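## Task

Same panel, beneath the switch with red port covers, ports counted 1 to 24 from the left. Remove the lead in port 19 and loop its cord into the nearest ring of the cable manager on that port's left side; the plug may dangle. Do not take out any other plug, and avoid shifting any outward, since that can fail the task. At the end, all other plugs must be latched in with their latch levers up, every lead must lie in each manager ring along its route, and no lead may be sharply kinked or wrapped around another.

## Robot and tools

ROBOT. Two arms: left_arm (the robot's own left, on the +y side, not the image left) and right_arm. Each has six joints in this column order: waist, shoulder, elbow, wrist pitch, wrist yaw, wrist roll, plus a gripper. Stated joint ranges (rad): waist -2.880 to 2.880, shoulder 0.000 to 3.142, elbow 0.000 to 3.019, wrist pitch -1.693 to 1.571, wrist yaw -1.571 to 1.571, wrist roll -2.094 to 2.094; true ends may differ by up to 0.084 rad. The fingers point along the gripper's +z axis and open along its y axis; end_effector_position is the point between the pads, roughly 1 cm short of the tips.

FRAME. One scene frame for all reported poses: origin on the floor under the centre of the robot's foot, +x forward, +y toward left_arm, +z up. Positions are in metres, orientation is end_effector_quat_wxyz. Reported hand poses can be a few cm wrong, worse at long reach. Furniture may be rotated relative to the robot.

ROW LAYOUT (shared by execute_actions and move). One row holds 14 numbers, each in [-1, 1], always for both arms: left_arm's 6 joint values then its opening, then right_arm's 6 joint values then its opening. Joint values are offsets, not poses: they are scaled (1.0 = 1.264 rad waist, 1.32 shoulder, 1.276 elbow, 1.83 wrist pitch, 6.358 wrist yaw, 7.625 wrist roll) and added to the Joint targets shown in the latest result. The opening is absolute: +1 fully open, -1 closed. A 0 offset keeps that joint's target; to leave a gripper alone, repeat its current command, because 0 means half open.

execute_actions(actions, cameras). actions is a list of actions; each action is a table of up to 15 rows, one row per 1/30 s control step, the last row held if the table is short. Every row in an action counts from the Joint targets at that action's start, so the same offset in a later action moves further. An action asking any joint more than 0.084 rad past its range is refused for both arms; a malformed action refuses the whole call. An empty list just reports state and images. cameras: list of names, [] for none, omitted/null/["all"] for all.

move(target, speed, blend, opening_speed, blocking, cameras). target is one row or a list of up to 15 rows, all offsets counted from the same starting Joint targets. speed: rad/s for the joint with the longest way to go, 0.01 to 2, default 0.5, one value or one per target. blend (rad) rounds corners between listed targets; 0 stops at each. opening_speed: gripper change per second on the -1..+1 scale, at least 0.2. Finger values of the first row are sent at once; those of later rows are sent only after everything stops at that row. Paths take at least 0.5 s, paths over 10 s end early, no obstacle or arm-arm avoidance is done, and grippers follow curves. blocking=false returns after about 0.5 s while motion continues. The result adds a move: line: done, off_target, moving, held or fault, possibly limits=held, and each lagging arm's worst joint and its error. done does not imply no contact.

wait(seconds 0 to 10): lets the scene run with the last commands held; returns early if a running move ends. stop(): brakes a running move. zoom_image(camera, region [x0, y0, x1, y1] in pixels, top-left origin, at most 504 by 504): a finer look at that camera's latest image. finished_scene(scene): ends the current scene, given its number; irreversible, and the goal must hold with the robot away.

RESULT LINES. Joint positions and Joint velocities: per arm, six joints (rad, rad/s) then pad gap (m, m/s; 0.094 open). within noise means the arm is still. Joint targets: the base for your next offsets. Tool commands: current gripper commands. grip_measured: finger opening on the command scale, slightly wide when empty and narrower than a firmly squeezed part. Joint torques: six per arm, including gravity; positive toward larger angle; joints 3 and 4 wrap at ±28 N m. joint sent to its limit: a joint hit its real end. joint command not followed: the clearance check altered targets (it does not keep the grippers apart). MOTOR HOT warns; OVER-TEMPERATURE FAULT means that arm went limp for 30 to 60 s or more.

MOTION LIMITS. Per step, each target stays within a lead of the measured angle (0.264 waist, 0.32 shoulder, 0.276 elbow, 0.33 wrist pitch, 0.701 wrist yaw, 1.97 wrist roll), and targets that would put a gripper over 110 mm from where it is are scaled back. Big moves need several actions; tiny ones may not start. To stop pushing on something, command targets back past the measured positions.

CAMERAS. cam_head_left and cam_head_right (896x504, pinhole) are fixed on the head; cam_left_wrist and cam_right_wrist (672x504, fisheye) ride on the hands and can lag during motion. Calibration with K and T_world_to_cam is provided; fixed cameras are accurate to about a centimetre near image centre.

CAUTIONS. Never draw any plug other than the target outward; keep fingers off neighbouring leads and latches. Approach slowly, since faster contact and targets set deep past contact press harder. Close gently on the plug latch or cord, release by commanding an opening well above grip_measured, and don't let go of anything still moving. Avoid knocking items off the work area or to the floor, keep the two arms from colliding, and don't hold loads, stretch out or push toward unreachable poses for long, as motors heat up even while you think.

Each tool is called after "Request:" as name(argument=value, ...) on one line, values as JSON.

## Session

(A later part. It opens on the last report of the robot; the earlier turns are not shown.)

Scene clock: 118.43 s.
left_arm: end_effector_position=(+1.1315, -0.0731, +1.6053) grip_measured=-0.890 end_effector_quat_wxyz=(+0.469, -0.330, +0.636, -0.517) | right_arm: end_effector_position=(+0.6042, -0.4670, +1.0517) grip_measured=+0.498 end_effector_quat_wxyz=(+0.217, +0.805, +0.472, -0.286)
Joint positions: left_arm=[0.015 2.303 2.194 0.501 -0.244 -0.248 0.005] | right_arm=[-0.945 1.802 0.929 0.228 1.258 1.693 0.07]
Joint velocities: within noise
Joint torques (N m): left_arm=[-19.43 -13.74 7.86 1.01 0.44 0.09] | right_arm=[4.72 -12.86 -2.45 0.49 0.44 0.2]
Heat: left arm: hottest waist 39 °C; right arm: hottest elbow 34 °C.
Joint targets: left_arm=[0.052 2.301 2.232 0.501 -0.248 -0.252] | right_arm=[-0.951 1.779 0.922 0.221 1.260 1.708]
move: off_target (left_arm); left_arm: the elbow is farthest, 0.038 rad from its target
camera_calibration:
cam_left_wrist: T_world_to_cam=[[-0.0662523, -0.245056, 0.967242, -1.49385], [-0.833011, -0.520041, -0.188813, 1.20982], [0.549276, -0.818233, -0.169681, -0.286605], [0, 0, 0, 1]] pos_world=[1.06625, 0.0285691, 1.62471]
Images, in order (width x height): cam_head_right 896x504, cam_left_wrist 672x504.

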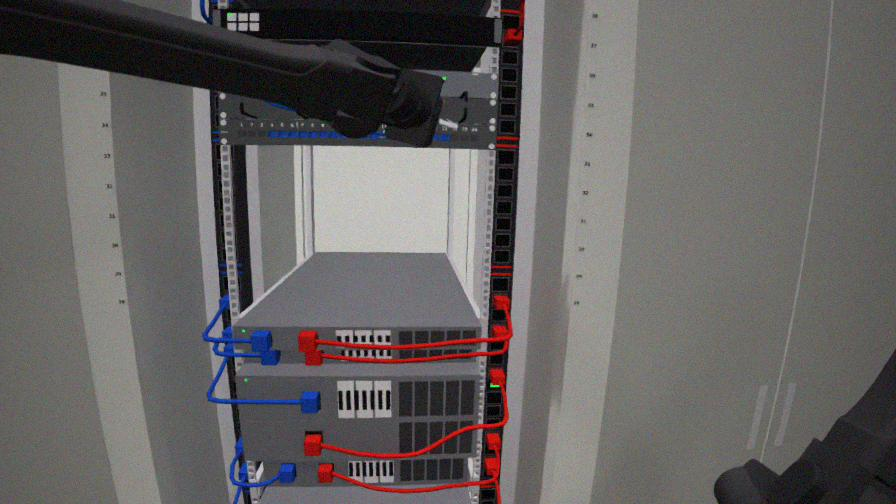

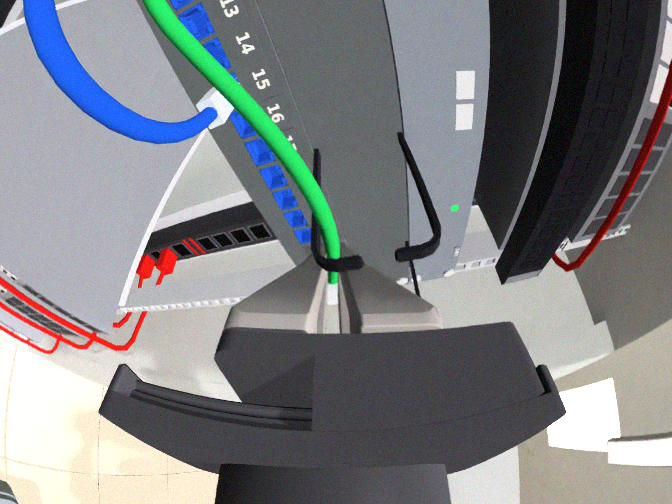

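Request:
move(target=[0,0,0,0,0,0,-0.5,0,0,0,0,0,0,0.5], opening_speed=0.3, cameras=["cam_left_wrist","cam_head_right"])

Request:
zoom_image(camera="cam_left_wrist", region=[220, 140, 440, 360])

Request:
zoom_image(camera="cam_head_right", region=[400, 70, 500, 150])

Scene clock: 120.40 s.
left_arm: end_effector_position=(+1.1337, -0.0706, +1.6050) grip_measured=-0.502 end_effector_quat_wxyz=(+0.470, -0.332, +0.635, -0.515) | right_arm: end_effector_position=(+0.6042, -0.4670, +1.0517) grip_measured=+0.498 end_effector_quat_wxyz=(+0.217, +0.805, +0.472, -0.286)
Joint positions: left_arm=[0.017 2.303 2.198 0.501 -0.246 -0.248 0.023] | right_arm=[-0.945 1.802 0.929 0.228 1.258 1.693 0.07]
Joint velocities: within noise
Joint torques (N m): left_arm=[-19.6 -13.74 7.49 0.98 0.51 0.09] | right_arm=[5.54 -12.69 -2.47 0.61 0.41 0.22]
Heat: left arm: hottest waist 39 °C; right arm: hottest elbow 34 °C.
Joint targets: left_arm=[0.052 2.301 2.232 0.500 -0.248 -0.252] | right_arm=[-0.951 1.779 0.922 0.221 1.260 1.708]
move: done
camera_calibration:
cam_left_wrist: T_world_to_cam=[[-0.0641512, -0.245522, 0.967266, -1.4952], [-0.83039, -0.524439, -0.188192, 1.2086], [0.553477, -0.815281, -0.170236, -0.289453], [0, 0, 0, 1]] pos_world=[1.06789, 0.030745, 1.62443]
Images, in order (width x height): cam_head_right 896x504, cam_left_wrist 672x504.

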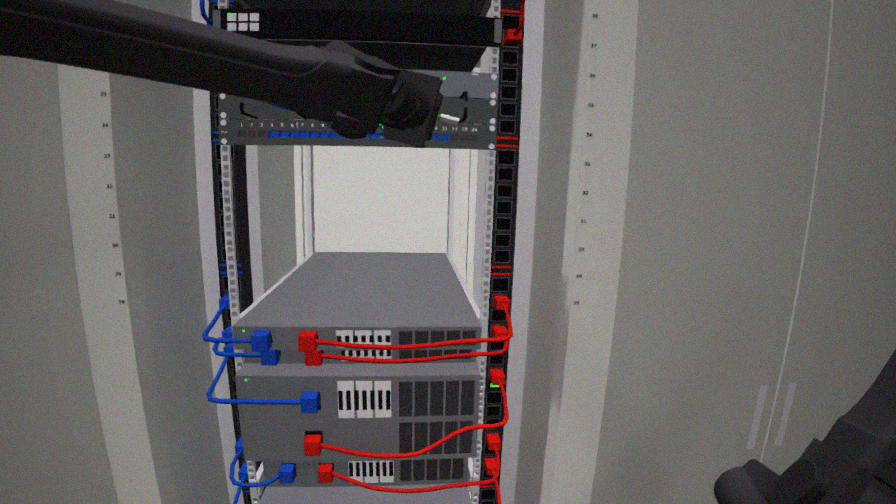

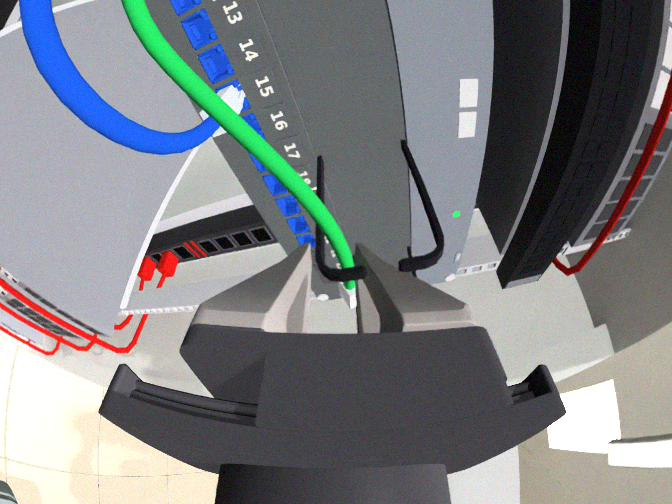

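Scaled by 2.291 from the camera's 672x504 image, which has a finer 960x720 frame.

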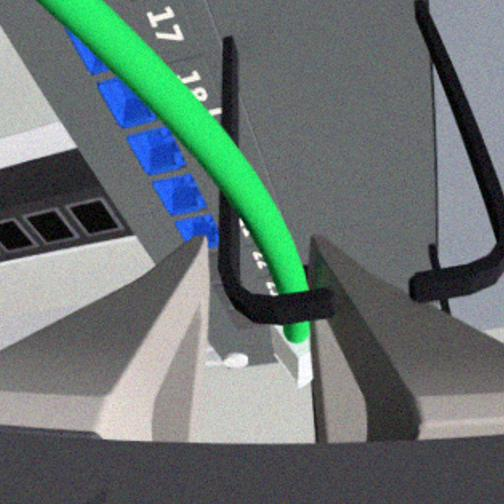

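Scaled by 5.040 from the camera's 896x504 image, which has a finer 1280x720 frame.

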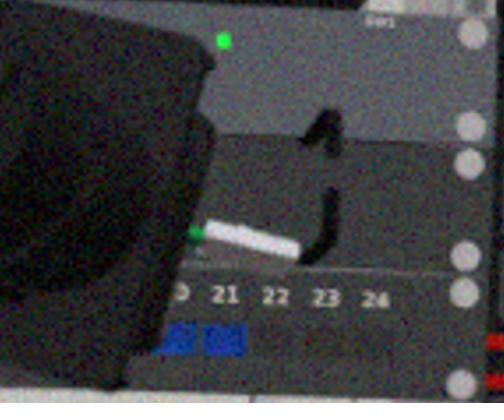

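Request:
move(target=[[-0.0490,-0.0144,-0.0251,0.0055,0,0,-0.5,0,0,0,0,0,0,0.5],[-0.0815,-0.1265,-0.3143,0.1066,-0.0044,0,-0.5,0,0,0,0,0,0,0.5]], speed=0.15, cameras=["cam_left_wrist","cam_head_right"])

Request:
zoom_image(camera="cam_left_wrist", region=[180, 60, 440, 320])

Request:
zoom_image(camera="cam_head_right", region=[400, 70, 500, 150])

Scene clock: 124.43 s.
left_arm: end_effector_position=(+1.0590, -0.0693, +1.5935) grip_measured=-0.502 end_effector_quat_wxyz=(+0.455, -0.324, +0.649, -0.517) | right_arm: end_effector_position=(+0.6042, -0.4670, +1.0517) grip_measured=+0.498 end_effector_quat_wxyz=(+0.217, +0.805, +0.472, -0.286)
Joint positions: left_arm=[-0.008 2.158 1.83 0.681 -0.275 -0.248 0.023] | right_arm=[-0.945 1.802 0.929 0.228 1.258 1.693 0.07]
Joint velocities: within noise
Joint torques (N m): left_arm=[-24 -14.27 4.63 1.51 0.55 0.09] | right_arm=[5.3 -12.98 -2.4 0.57 0.47 0.22]
Heat: left arm: hottest waist 39 °C; right arm: hottest elbow 34 °C.
Joint targets: left_arm=[-0.051 2.134 1.831 0.696 -0.276 -0.252] | right_arm=[-0.951 1.779 0.922 0.221 1.260 1.708]
move: off_target (left_arm); left_arm: the waist is farthest, 0.043 rad from its target
camera_calibration:
cam_left_wrist: T_world_to_cam=[[-0.0497157, -0.253278, 0.966115, -1.50254], [-0.852996, -0.492416, -0.172987, 1.14702], [0.519544, -0.832692, -0.191564, -0.180308], [0, 0, 0, 1]] pos_world=[0.997385, 0.0341116, 1.61551]
Images, in order (width x height): cam_head_right 896x504, cam_left_wrist 672x504.

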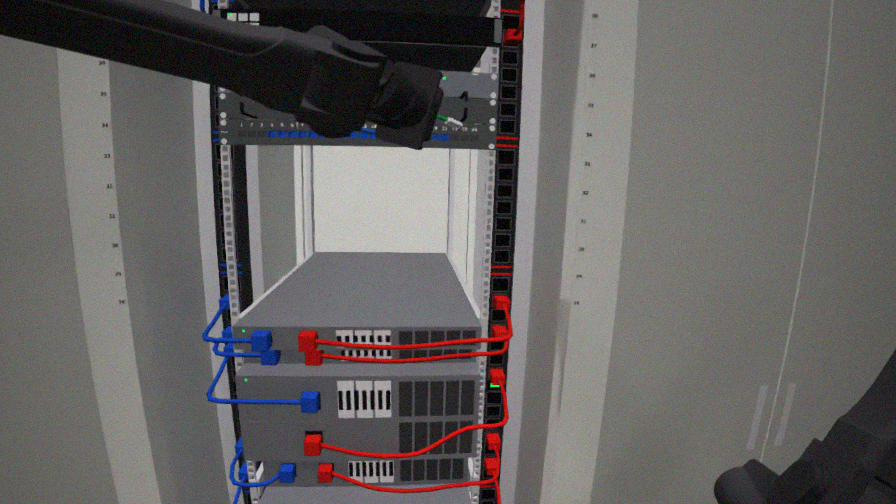

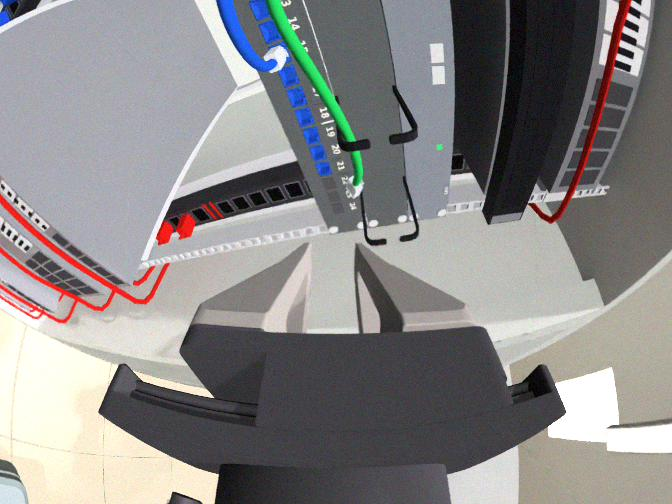

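Scaled by 1.938 from the camera's 672x504 image, which has a finer 960x720 frame.

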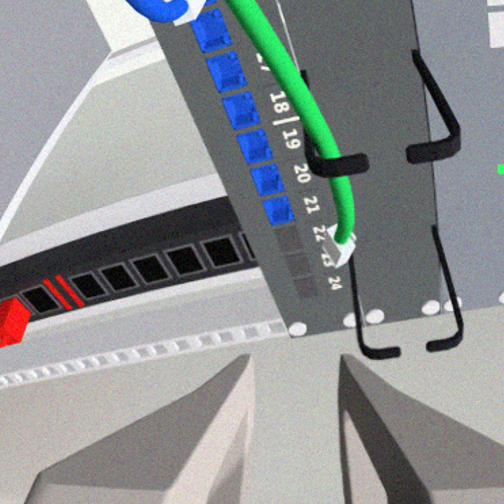

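Scaled by 5.040 from the camera's 896x504 image, which has a finer 1280x720 frame.

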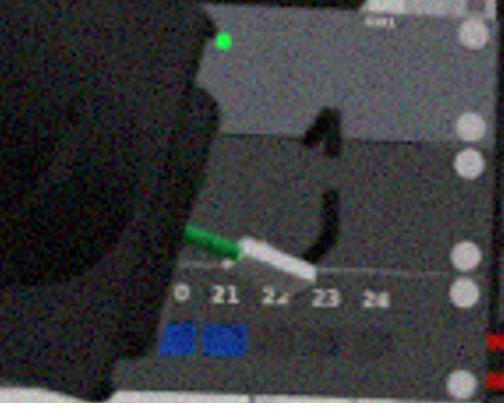

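Request:
move(target=[0,-0.238,-0.508,0.2836,-0.0116,-0.0233,-0.5,0,0,0,0,0,0,0.5], speed=0.4, cameras=["cam_left_wrist","cam_head_right"])

Request:
zoom_image(camera="cam_left_wrist", region=[300, 0, 440, 140])

Request:
zoom_image(camera="cam_left_wrist", region=[290, 120, 430, 260])

Scene clock: 127.00 s.
left_arm: end_effector_position=(+0.9379, +0.0689, +1.5861) grip_measured=-0.502 end_effector_quat_wxyz=(+0.452, -0.448, +0.560, -0.531) | right_arm: end_effector_position=(+0.6042, -0.4670, +1.0517) grip_measured=+0.498 end_effector_quat_wxyz=(+0.217, +0.805, +0.472, -0.286)
Joint positions: left_arm=[-0.015 1.834 1.181 1.202 -0.349 -0.421 0.023] | right_arm=[-0.945 1.802 0.929 0.228 1.258 1.693 0.07]
Joint velocities: left_arm=[within noise] | right_arm=[-0.015 -0.015 0.007 0.007 -0.168 -0.051 0]
Joint torques (N m): left_arm=[-18.37 -9.7 4.04 1.29 0.59 0.08] | right_arm=[5.07 -12.69 -2.39 0.54 0.47 0.21]
Heat: left arm: hottest waist 39 °C; right arm: hottest elbow 34 °C.
Joint targets: left_arm=[-0.051 1.819 1.183 1.214 -0.350 -0.430] | right_arm=[-0.951 1.779 0.922 0.221 1.260 1.708]
move: off_target (left_arm); left_arm: the waist is farthest, 0.036 rad from its target
camera_calibration:
cam_left_wrist: T_world_to_cam=[[0.0201639, -0.0325476, 0.999267, -1.59979], [-0.736774, -0.676101, -0.00715443, 0.751185], [0.675838, -0.73609, -0.037613, -0.401183], [0, 0, 0, 1]] pos_world=[0.856847, 0.160501, 1.5889]
Images, in order (width x height): cam_head_right 896x504, cam_left_wrist 672x504.

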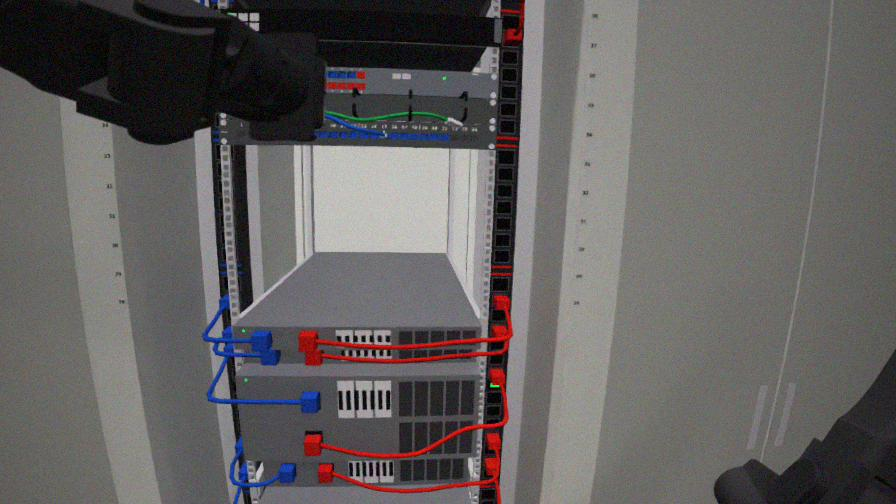

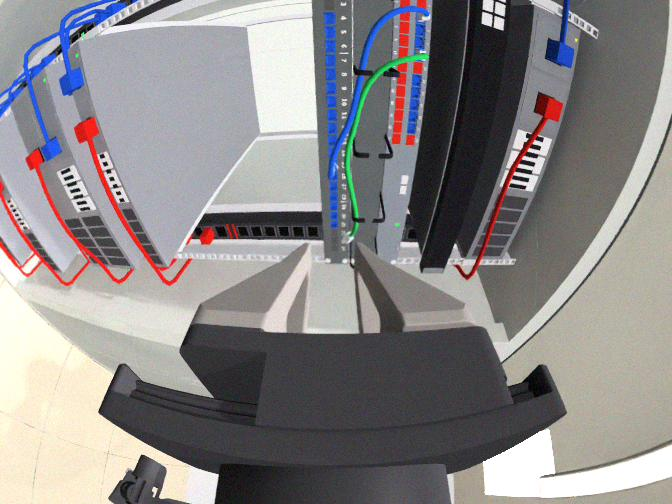

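Scaled by 3.600 from the camera's 672x504 image, which has a finer 960x720 frame.

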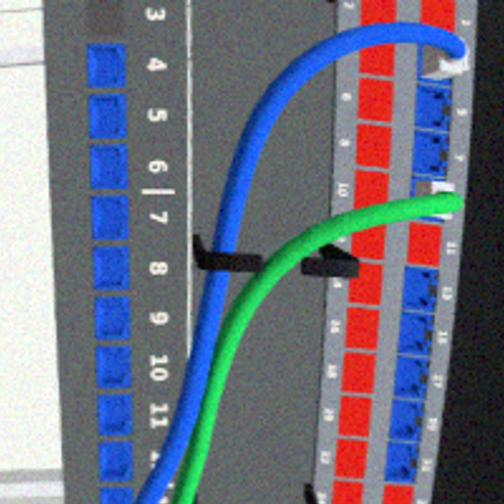

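Scaled by 3.600 from the camera's 672x504 image, which has a finer 960x720 frame.

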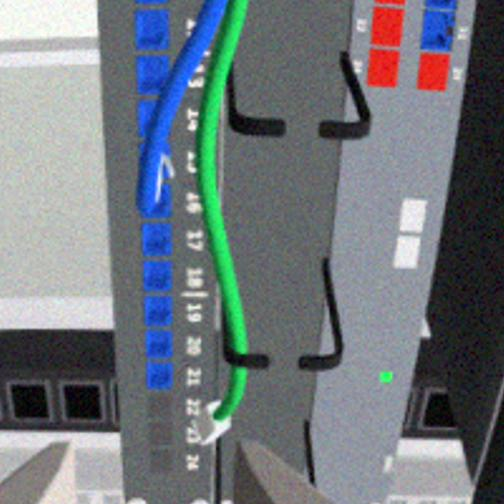

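Request:
zoom_image(camera="cam_left_wrist", region=[345, 50, 405, 110])

Scaled by 8.400 from the camera's 672x504 image, which has a finer 960x720 frame.

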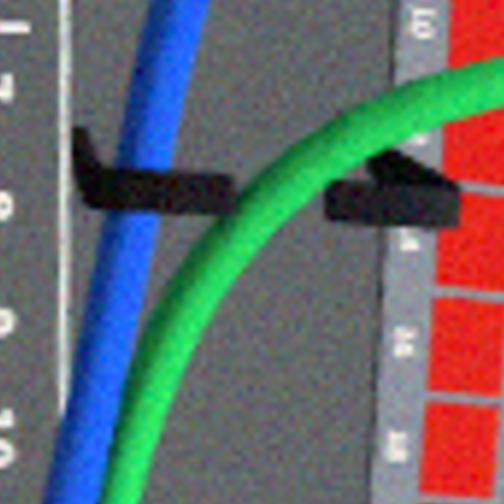

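Request:
move(target=[0.35,-0.20,-0.25,0.02,0,0,-0.5,0,0,0,0,0,0,0.5], speed=0.6, cameras=["cam_left_wrist","cam_head_right","cam_head_left"])

Request:
zoom_image(camera="cam_head_right", region=[230, 60, 370, 150])

Request:
zoom_image(camera="cam_head_left", region=[310, 60, 380, 130])

Request:
zoom_image(camera="cam_head_right", region=[270, 70, 330, 130])

Scene clock: 128.77 s.
left_arm: end_effector_position=(+0.9133, +0.2829, +1.4004) grip_measured=-0.502 end_effector_quat_wxyz=(+0.484, -0.500, +0.626, -0.352) | right_arm: end_effector_position=(+0.6042, -0.4670, +1.0517) grip_measured=+0.498 end_effector_quat_wxyz=(+0.217, +0.805, +0.472, -0.286)
Joint positions: left_arm=[0.385 1.567 0.863 1.237 -0.351 -0.422 0.023] | right_arm=[-0.945 1.802 0.929 0.228 1.258 1.693 0.07]
Joint velocities: within noise
Joint torques (N m): left_arm=[-10.4 -10.58 2.24 1.81 0.55 0.05] | right_arm=[5.13 -12.81 -2.44 0.58 0.47 0.19]
Heat: left arm: hottest waist 39 °C; right arm: hottest shoulder 34 °C.
Joint targets: left_arm=[0.391 1.556 0.864 1.251 -0.350 -0.429] | right_arm=[-0.951 1.779 0.922 0.221 1.260 1.708]
move: done
camera_calibration:
cam_left_wrist: T_world_to_cam=[[0.284432, -0.249346, 0.925703, -1.48372], [-0.594838, -0.803144, -0.0335633, 0.819665], [0.751842, -0.541097, -0.37676, 0.11629], [0, 0, 0, 1]] pos_world=[0.822152, 0.351275, 1.4448]
Images, in order (width x height): cam_head_left 896x504, cam_head_right 896x504, cam_left_wrist 672x504.

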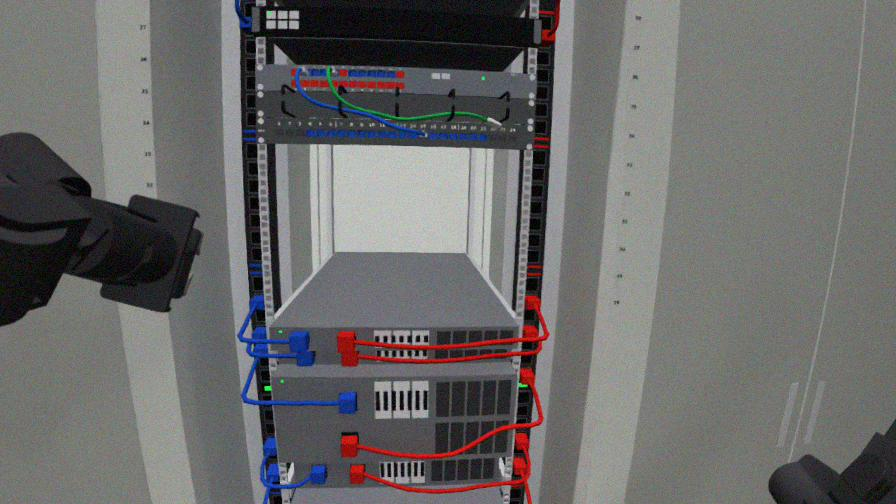

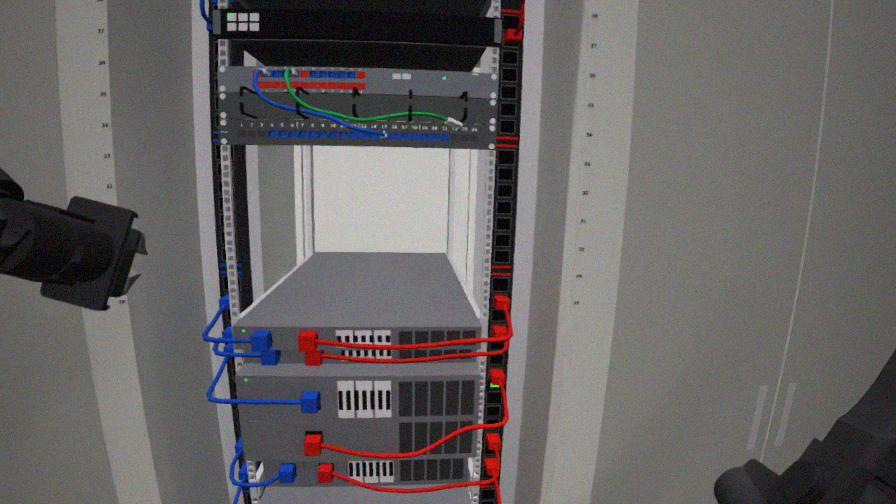

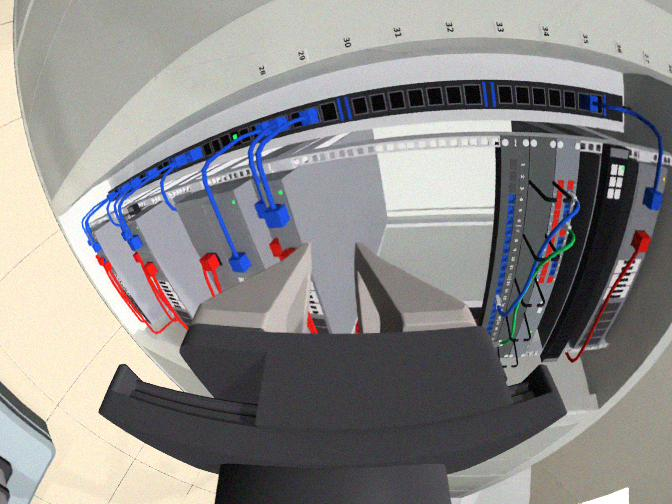

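Scaled by 3.600 from the camera's 896x504 image, which has a finer 1280x720 frame.

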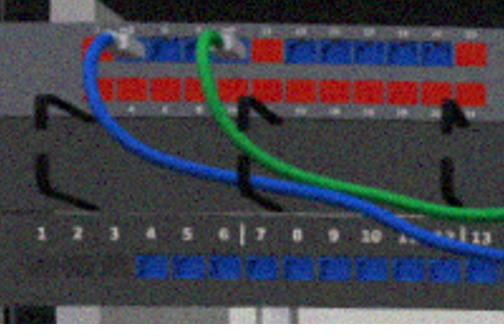

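Scaled by 7.200 from the camera's 896x504 image, which has a finer 1280x720 frame.

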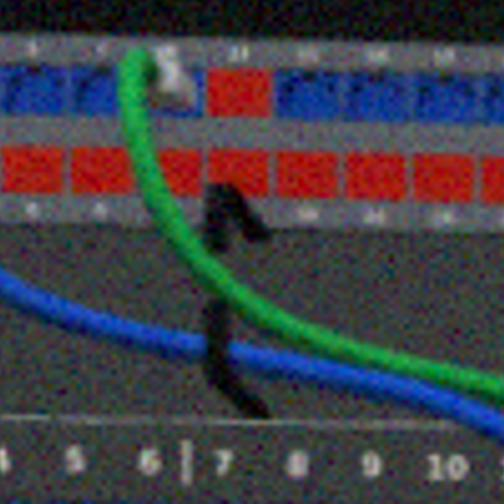

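Scaled by 8.400 from the camera's 896x504 image, which has a finer 1280x720 frame.

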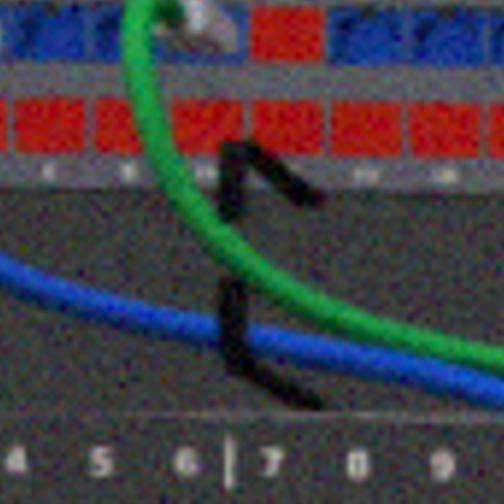

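Request:
move(target=[-0.278,0.0758,0.2508,-0.131,0.0149,-0.0079,-0.5,0,0,0,0,0,0,0.5], speed=0.5, cameras=["cam_left_wrist"])

Request:
zoom_image(camera="cam_left_wrist", region=[290, 60, 430, 200])

Scene clock: 131.97 s.
left_arm: end_effector_position=(+0.9771, +0.1478, +1.6021) grip_measured=-0.502 end_effector_quat_wxyz=(+0.448, -0.443, +0.550, -0.549) | right_arm: end_effector_position=(+0.6042, -0.4670, +1.0517) grip_measured=+0.498 end_effector_quat_wxyz=(+0.217, +0.805, +0.472, -0.286)
Joint positions: left_arm=[0.052 1.647 1.163 1.02 -0.256 -0.482 0.023] | right_arm=[-0.945 1.802 0.929 0.228 1.258 1.693 0.07]
Joint velocities: within noise
Joint torques (N m): left_arm=[-14.8 -7.59 5.76 0.65 0.65 0.06] | right_arm=[4.89 -12.86 -2.44 0.62 0.45 0.2]
Heat: left arm: hottest waist 39 °C; right arm: hottest shoulder 34 °C.
Joint targets: left_arm=[0.039 1.656 1.183 1.012 -0.256 -0.490] | right_arm=[-0.951 1.779 0.922 0.221 1.260 1.708]
move: done
camera_calibration:
cam_left_wrist: T_world_to_cam=[[-0.00607587, -0.00300532, 0.999977, -1.59387], [-0.748677, -0.662902, -0.00654125, 0.842192], [0.662907, -0.7487, 0.0017777, -0.417601], [0, 0, 0, 1]] pos_world=[0.897676, 0.240843, 1.60009]
Images, in order (width x height): cam_left_wrist 672x504.

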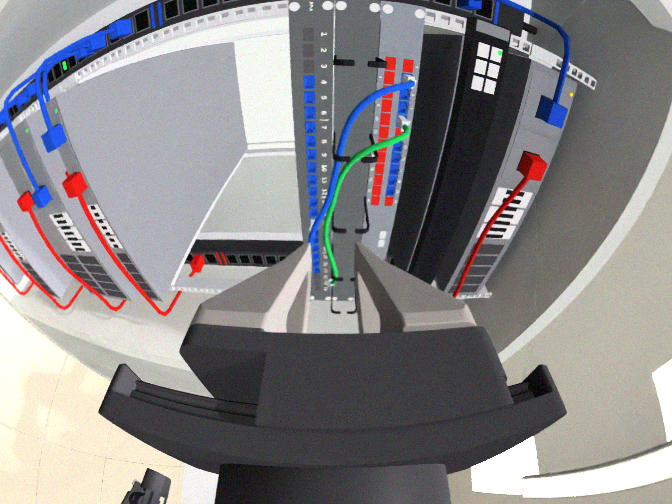

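Scaled by 3.600 from the camera's 672x504 image, which has a finer 960x720 frame.

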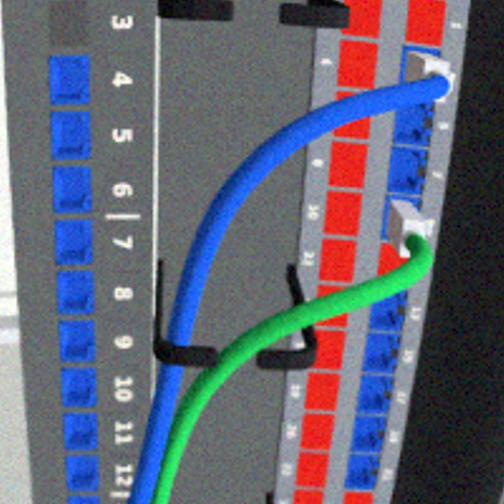

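Request:
zoom_image(camera="cam_left_wrist", region=[330, 130, 390, 180])

Scaled by 8.400 from the camera's 672x504 image, which has a finer 960x720 frame.

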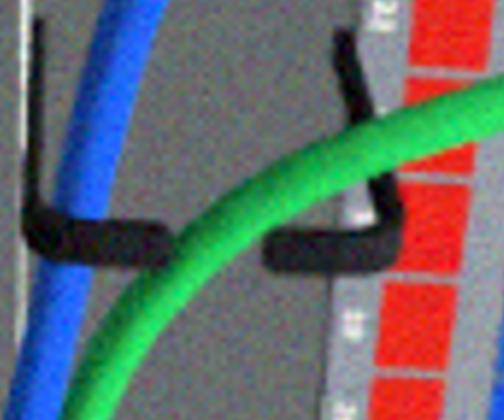

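Request:
move(target=[0.087,-0.0856,0.1795,-0.3831,0.0459,-0.01,-0.9,0,0,0,0,0,0,0.5], speed=0.4, cameras=["cam_left_wrist"])

Request:
zoom_image(camera="cam_left_wrist", region=[290, 100, 430, 240])

Scene clock: 136.73 s.
left_arm: end_effector_position=(+1.0270, +0.1407, +1.6152) grip_measured=-0.898 end_effector_quat_wxyz=(+0.315, -0.315, +0.633, -0.633) | right_arm: end_effector_position=(+0.6042, -0.4670, +1.0517) grip_measured=+0.498 end_effector_quat_wxyz=(+0.217, +0.805, +0.472, -0.286)
Joint positions: left_arm=[0.126 1.557 1.387 0.318 0.034 -0.558 0.005] | right_arm=[-0.945 1.802 0.929 0.228 1.258 1.693 0.07]
Joint velocities: within noise
Joint torques (N m): left_arm=[-12.04 -10.46 6.82 0.88 0.71 0.04] | right_arm=[4.84 -12.57 -2.43 0.57 0.45 0.2]
Heat: left arm: hottest waist 39 °C; right arm: hottest shoulder 34 °C.
Joint targets: left_arm=[0.149 1.543 1.412 0.310 0.036 -0.566] | right_arm=[-0.951 1.779 0.922 0.221 1.260 1.708]
move: done
camera_calibration:
cam_left_wrist: T_world_to_cam=[[0.00119715, 0.00264246, 0.999996, -1.61493], [-0.95952, -0.281634, 0.00189291, 1.02416], [0.281638, -0.959518, 0.00219833, -0.0354498], [0, 0, 0, 1]] pos_world=[0.994616, 0.25869, 1.61306]
Images, in order (width x height): cam_left_wrist 672x504.

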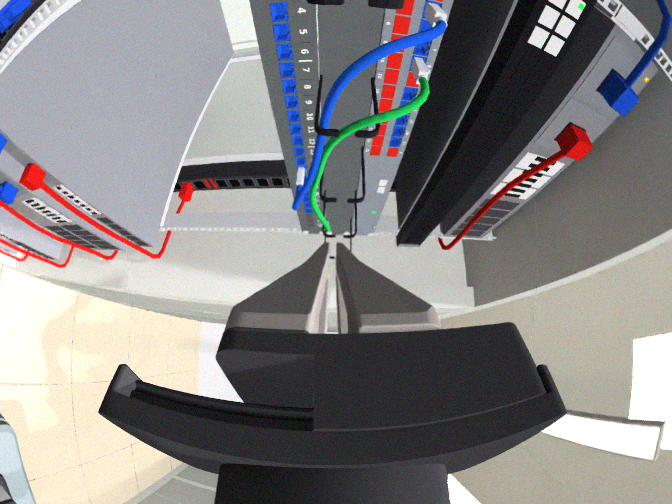

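Scaled by 3.600 from the camera's 672x504 image, which has a finer 960x720 frame.

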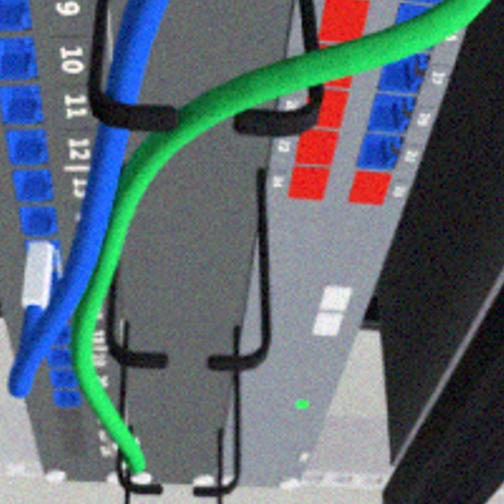

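Request:
zoom_image(camera="cam_left_wrist", region=[325, 115, 365, 150])

Scaled by 12.600 from the camera's 672x504 image, which has a finer 960x720 frame.

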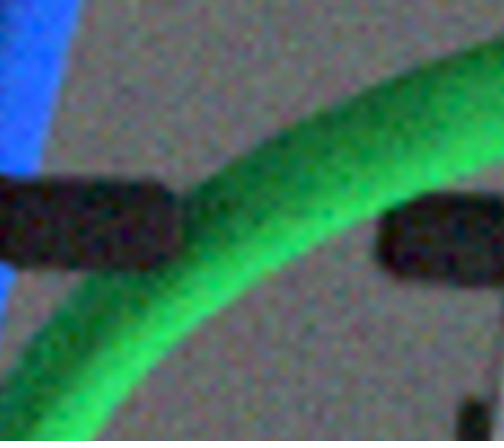

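Request:
move(target=[0.115,0,-0.100,0.03,0,0,-0.9,0,0,0,0,0,0,0.5], speed=0.4, cameras=["cam_left_wrist"])

Request:
zoom_image(camera="cam_left_wrist", region=[300, 60, 460, 220])

Scene clock: 139.93 s.
left_arm: end_effector_position=(+1.0123, +0.1703, +1.4907) grip_measured=-0.898 end_effector_quat_wxyz=(+0.298, -0.345, +0.685, -0.568) | right_arm: end_effector_position=(+0.6042, -0.4670, +1.0517) grip_measured=+0.498 end_effector_quat_wxyz=(+0.217, +0.805, +0.472, -0.286)
Joint positions: left_arm=[0.292 1.551 1.276 0.351 0.036 -0.559 0.005] | right_arm=[-0.945 1.802 0.929 0.228 1.258 1.693 0.07]
Joint velocities: within noise
Joint torques (N m): left_arm=[-12.98 -11.22 4.96 1.88 0.62 0.06] | right_arm=[5.01 -13.1 -2.45 0.61 0.46 0.21]
Heat: left arm: hottest waist 39 °C; right arm: hottest shoulder 34 °C.
Joint targets: left_arm=[0.295 1.542 1.285 0.365 0.036 -0.566] | right_arm=[-0.951 1.779 0.922 0.221 1.260 1.708]
move: done
camera_calibration:
cam_left_wrist: T_world_to_cam=[[0.134039, -0.113627, 0.98444, -1.58197], [-0.94596, -0.310681, 0.0929402, 0.874142], [0.295286, -0.943698, -0.14913, 0.206418], [0, 0, 0, 1]] pos_world=[0.977997, 0.286621, 1.5069]
Images, in order (width x height): cam_left_wrist 672x504.

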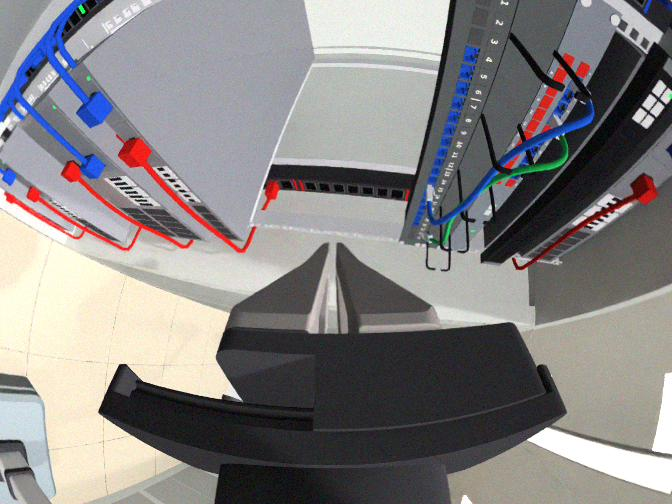

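Scaled by 3.150 from the camera's 672x504 image, which has a finer 960x720 frame.

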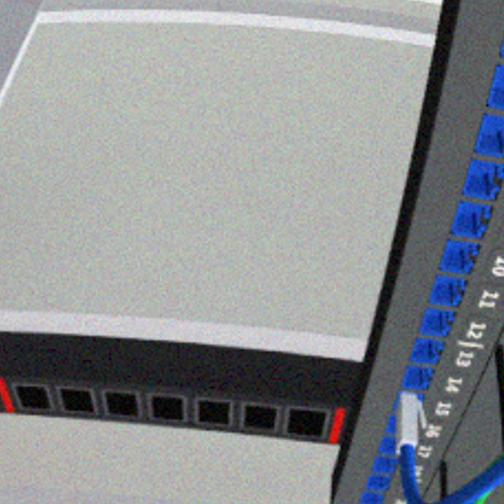

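Request:
zoom_image(camera="cam_left_wrist", region=[470, 90, 610, 230])

Request:
zoom_image(camera="cam_left_wrist", region=[475, 140, 535, 200])

Scaled by 3.600 from the camera's 672x504 image, which has a finer 960x720 frame.

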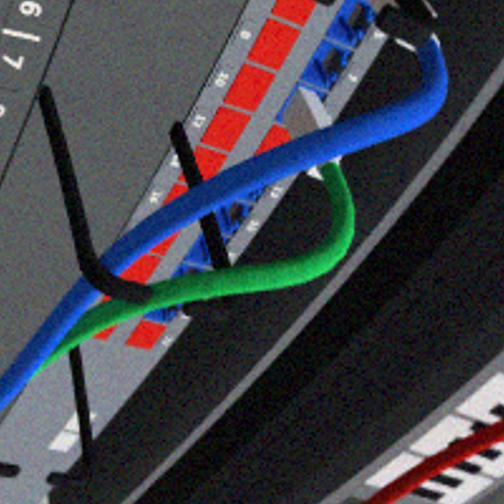

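Scaled by 8.400 from the camera's 672x504 image, which has a finer 960x720 frame.

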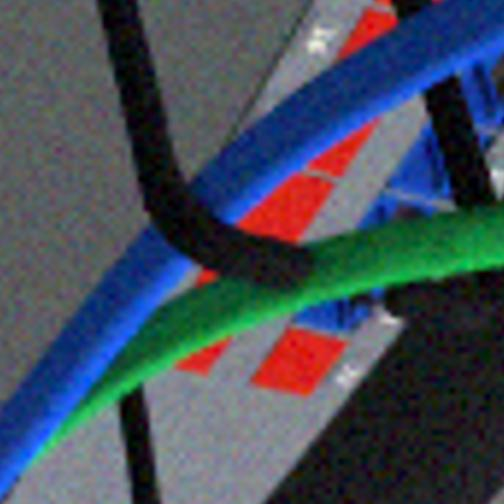

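Request:
move(target=[-0.2611,0.3667,0.2625,0.2623,-0.0433,0.0084,-0.3,0,0,0,0,0,0,0.5], speed=0.5, cameras=["cam_left_wrist"])

Request:
zoom_image(camera="cam_left_wrist", region=[250, 0, 430, 240])

Scene clock: 144.23 s.
left_arm: end_effector_position=(+1.0198, -0.0307, +1.6060) grip_measured=-0.302 end_effector_quat_wxyz=(+0.396, -0.403, +0.578, -0.589) | right_arm: end_effector_position=(+0.6042, -0.4670, +1.0517) grip_measured=+0.498 end_effector_quat_wxyz=(+0.217, +0.805, +0.472, -0.286)
Joint positions: left_arm=[-0.016 2.03 1.596 0.832 -0.238 -0.511 0.033] | right_arm=[-0.945 1.802 0.929 0.228 1.258 1.693 0.07]
Joint velocities: within noise
Joint torques (N m): left_arm=[-20.42 -11.58 6.43 1.43 0.57 0.2] | right_arm=[5.01 -13.16 -2.43 0.51 0.45 0.24]
Heat: left arm: hottest waist 38 °C; right arm: hottest shoulder 34 °C.
Joint targets: left_arm=[-0.035 2.026 1.620 0.845 -0.239 -0.502] | right_arm=[-0.951 1.779 0.922 0.221 1.260 1.708]
move: done
camera_calibration:
cam_left_wrist: T_world_to_cam=[[-0.000256435, 0.021379, 0.999771, -1.60287], [-0.845403, -0.534012, 0.0112024, 0.829946], [0.534129, -0.845207, 0.0182108, -0.477635], [0, 0, 0, 1]] pos_world=[0.956347, 0.0737685, 1.60191]
Images, in order (width x height): cam_left_wrist 672x504.

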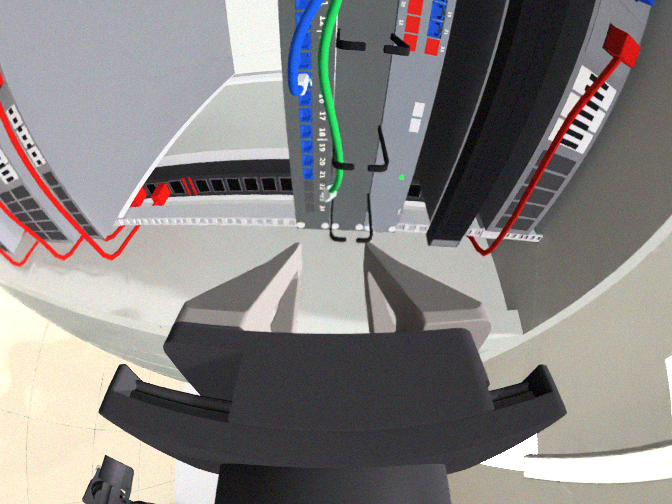

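Scaled by 2.100 from the camera's 672x504 image, which has a finer 960x720 frame.

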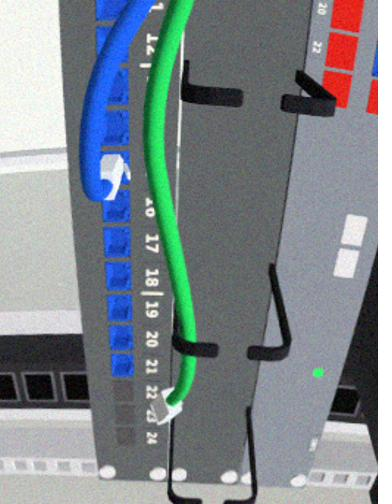

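Request:
move(target=[0.0514,0.1455,0.2704,0.0082,-0.0118,0.0045,-0.5,0,0,0,0,0,0,0.5], speed=0.3, cameras=["cam_left_wrist"])

Request:
zoom_image(camera="cam_left_wrist", region=[250, 60, 430, 300])

Scene clock: 147.13 s.
left_arm: end_effector_position=(+1.0965, -0.0248, +1.6084) grip_measured=-0.498 end_effector_quat_wxyz=(+0.450, -0.462, +0.533, -0.547) | right_arm: end_effector_position=(+0.6042, -0.4670, +1.0517) grip_measured=+0.498 end_effector_quat_wxyz=(+0.217, +0.805, +0.472, -0.286)
Joint positions: left_arm=[0.004 2.204 1.938 0.847 -0.313 -0.477 0.024] | right_arm=[-0.945 1.802 0.929 0.228 1.258 1.693 0.07]
Joint velocities: within noise
Joint torques (N m): left_arm=[-18.96 -11.34 6.74 1.35 0.59 0.22] | right_arm=[5.3 -12.69 -2.55 0.58 0.42 0.21]
Heat: left arm: hottest waist 39 °C; right arm: hottest shoulder 34 °C.
Joint targets: left_arm=[0.030 2.219 1.965 0.860 -0.314 -0.468] | right_arm=[-0.951 1.779 0.922 0.221 1.260 1.708]
move: done
camera_calibration:
cam_left_wrist: T_world_to_cam=[[-0.00206318, 0.0284197, 0.999594, -1.60299], [-0.721771, -0.691893, 0.0181816, 0.747215], [0.692129, -0.72144, 0.02194, -0.689769], [0, 0, 0, 1]] pos_world=[1.01342, 0.0649226, 1.60388]
Images, in order (width x height): cam_left_wrist 672x504.

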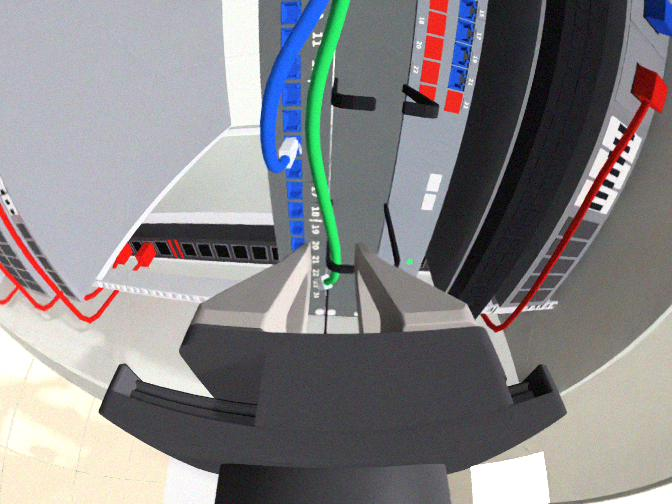

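Scaled by 2.100 from the camera's 672x504 image, which has a finer 960x720 frame.

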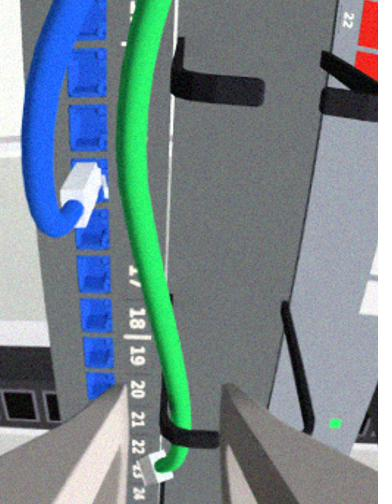

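Request:
move(target=[0.0127,0.0432,0.1238,-0.0672,0.0020,0,-0.5,0,0,0,0,0,0,0.5], speed=0.15, cameras=["cam_left_wrist"])

Request:
zoom_image(camera="cam_left_wrist", region=[250, 60, 430, 300])

Scene clock: 149.03 s.
left_arm: end_effector_position=(+1.1287, -0.0254, +1.6126) grip_measured=-0.498 end_effector_quat_wxyz=(+0.453, -0.460, +0.534, -0.546) | right_arm: end_effector_position=(+0.6042, -0.4670, +1.0517) grip_measured=+0.498 end_effector_quat_wxyz=(+0.217, +0.805, +0.472, -0.286)
Joint positions: left_arm=[0.015 2.26 2.095 0.746 -0.304 -0.476 0.024] | right_arm=[-0.945 1.802 0.929 0.228 1.258 1.693 0.07]
Joint velocities: within noise
Joint torques (N m): left_arm=[-19.25 -11.69 6.91 0.57 0.74 0.22] | right_arm=[4.84 -12.86 -2.44 0.49 0.43 0.21]
Heat: left arm: hottest waist 39 °C; right arm: hottest shoulder 34 °C.
Joint targets: left_arm=[0.046 2.276 2.123 0.737 -0.301 -0.468] | right_arm=[-0.951 1.779 0.922 0.221 1.260 1.708]
move: done
camera_calibration:
cam_left_wrist: T_world_to_cam=[[-0.00390856, 0.0220944, 0.999748, -1.60538], [-0.7206, -0.693238, 0.0125033, 0.777718], [0.69334, -0.72037, 0.0186308, -0.708635], [0, 0, 0, 1]] pos_world=[1.04547, 0.0641338, 1.60845]
Images, in order (width x height): cam_left_wrist 672x504.

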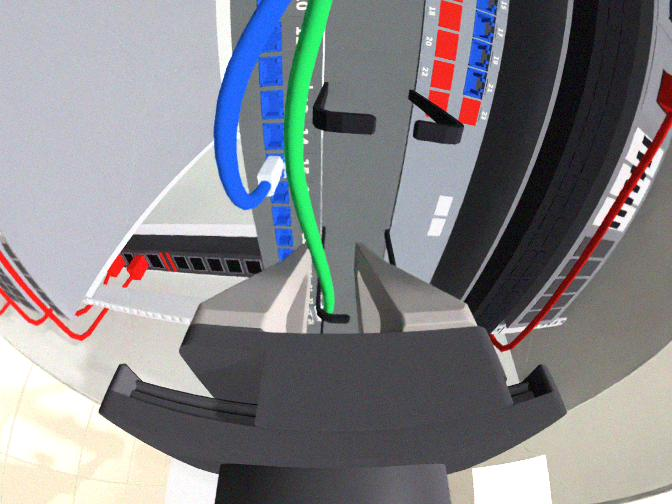

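Scaled by 2.100 from the camera's 672x504 image, which has a finer 960x720 frame.

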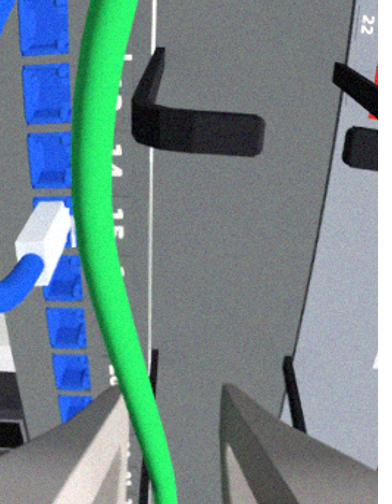

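Request:
move(target=[0.0105,0,0,0,0,0,-0.5,0,0,0,0,0,0,0.5], speed=0.1, cameras=["cam_left_wrist"])

Request:
zoom_image(camera="cam_left_wrist", region=[250, 60, 430, 300])

Scene clock: 150.20 s.
left_arm: end_effector_position=(+1.1333, -0.0196, +1.6004) grip_measured=-0.498 end_effector_quat_wxyz=(+0.455, -0.463, +0.537, -0.539) | right_arm: end_effector_position=(+0.6042, -0.4670, +1.0517) grip_measured=+0.498 end_effector_quat_wxyz=(+0.217, +0.805, +0.472, -0.286)
Joint positions: left_arm=[0.031 2.26 2.095 0.746 -0.304 -0.475 0.024] | right_arm=[-0.945 1.802 0.929 0.228 1.258 1.693 0.07]
Joint velocities: within noise
Joint torques (N m): left_arm=[-19.43 -11.99 6.87 0.59 0.74 0.22] | right_arm=[5.07 -13.1 -2.44 0.55 0.44 0.2]
Heat: left arm: hottest waist 39 °C; right arm: hottest shoulder 34 °C.
Joint targets: left_arm=[0.059 2.276 2.123 0.737 -0.301 -0.468] | right_arm=[-0.951 1.779 0.922 0.221 1.260 1.708]
move: done
camera_calibration:
cam_left_wrist: T_world_to_cam=[[0.00521563, 0.0116979, 0.999918, -1.60412], [-0.714697, -0.699333, 0.0119093, 0.779428], [0.699415, -0.7147, 0.00471298, -0.691885], [0, 0, 0, 1]] pos_world=[1.04934, 0.0693541, 1.59797]
Images, in order (width x height): cam_left_wrist 672x504.

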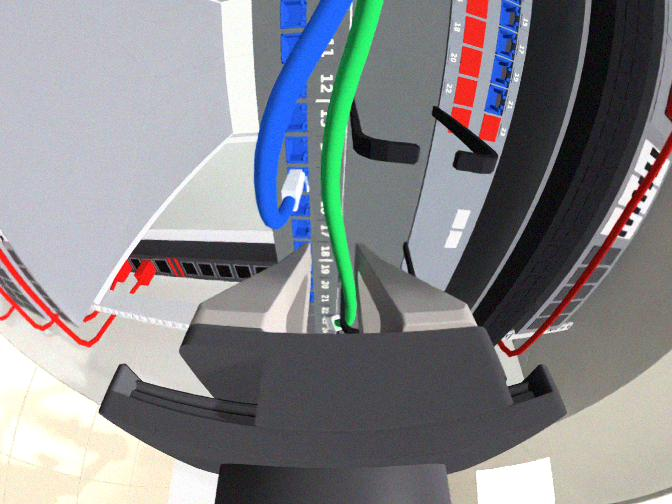

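Scaled by 2.100 from the camera's 672x504 image, which has a finer 960x720 frame.

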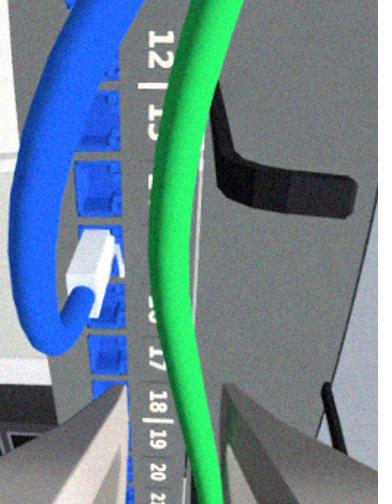

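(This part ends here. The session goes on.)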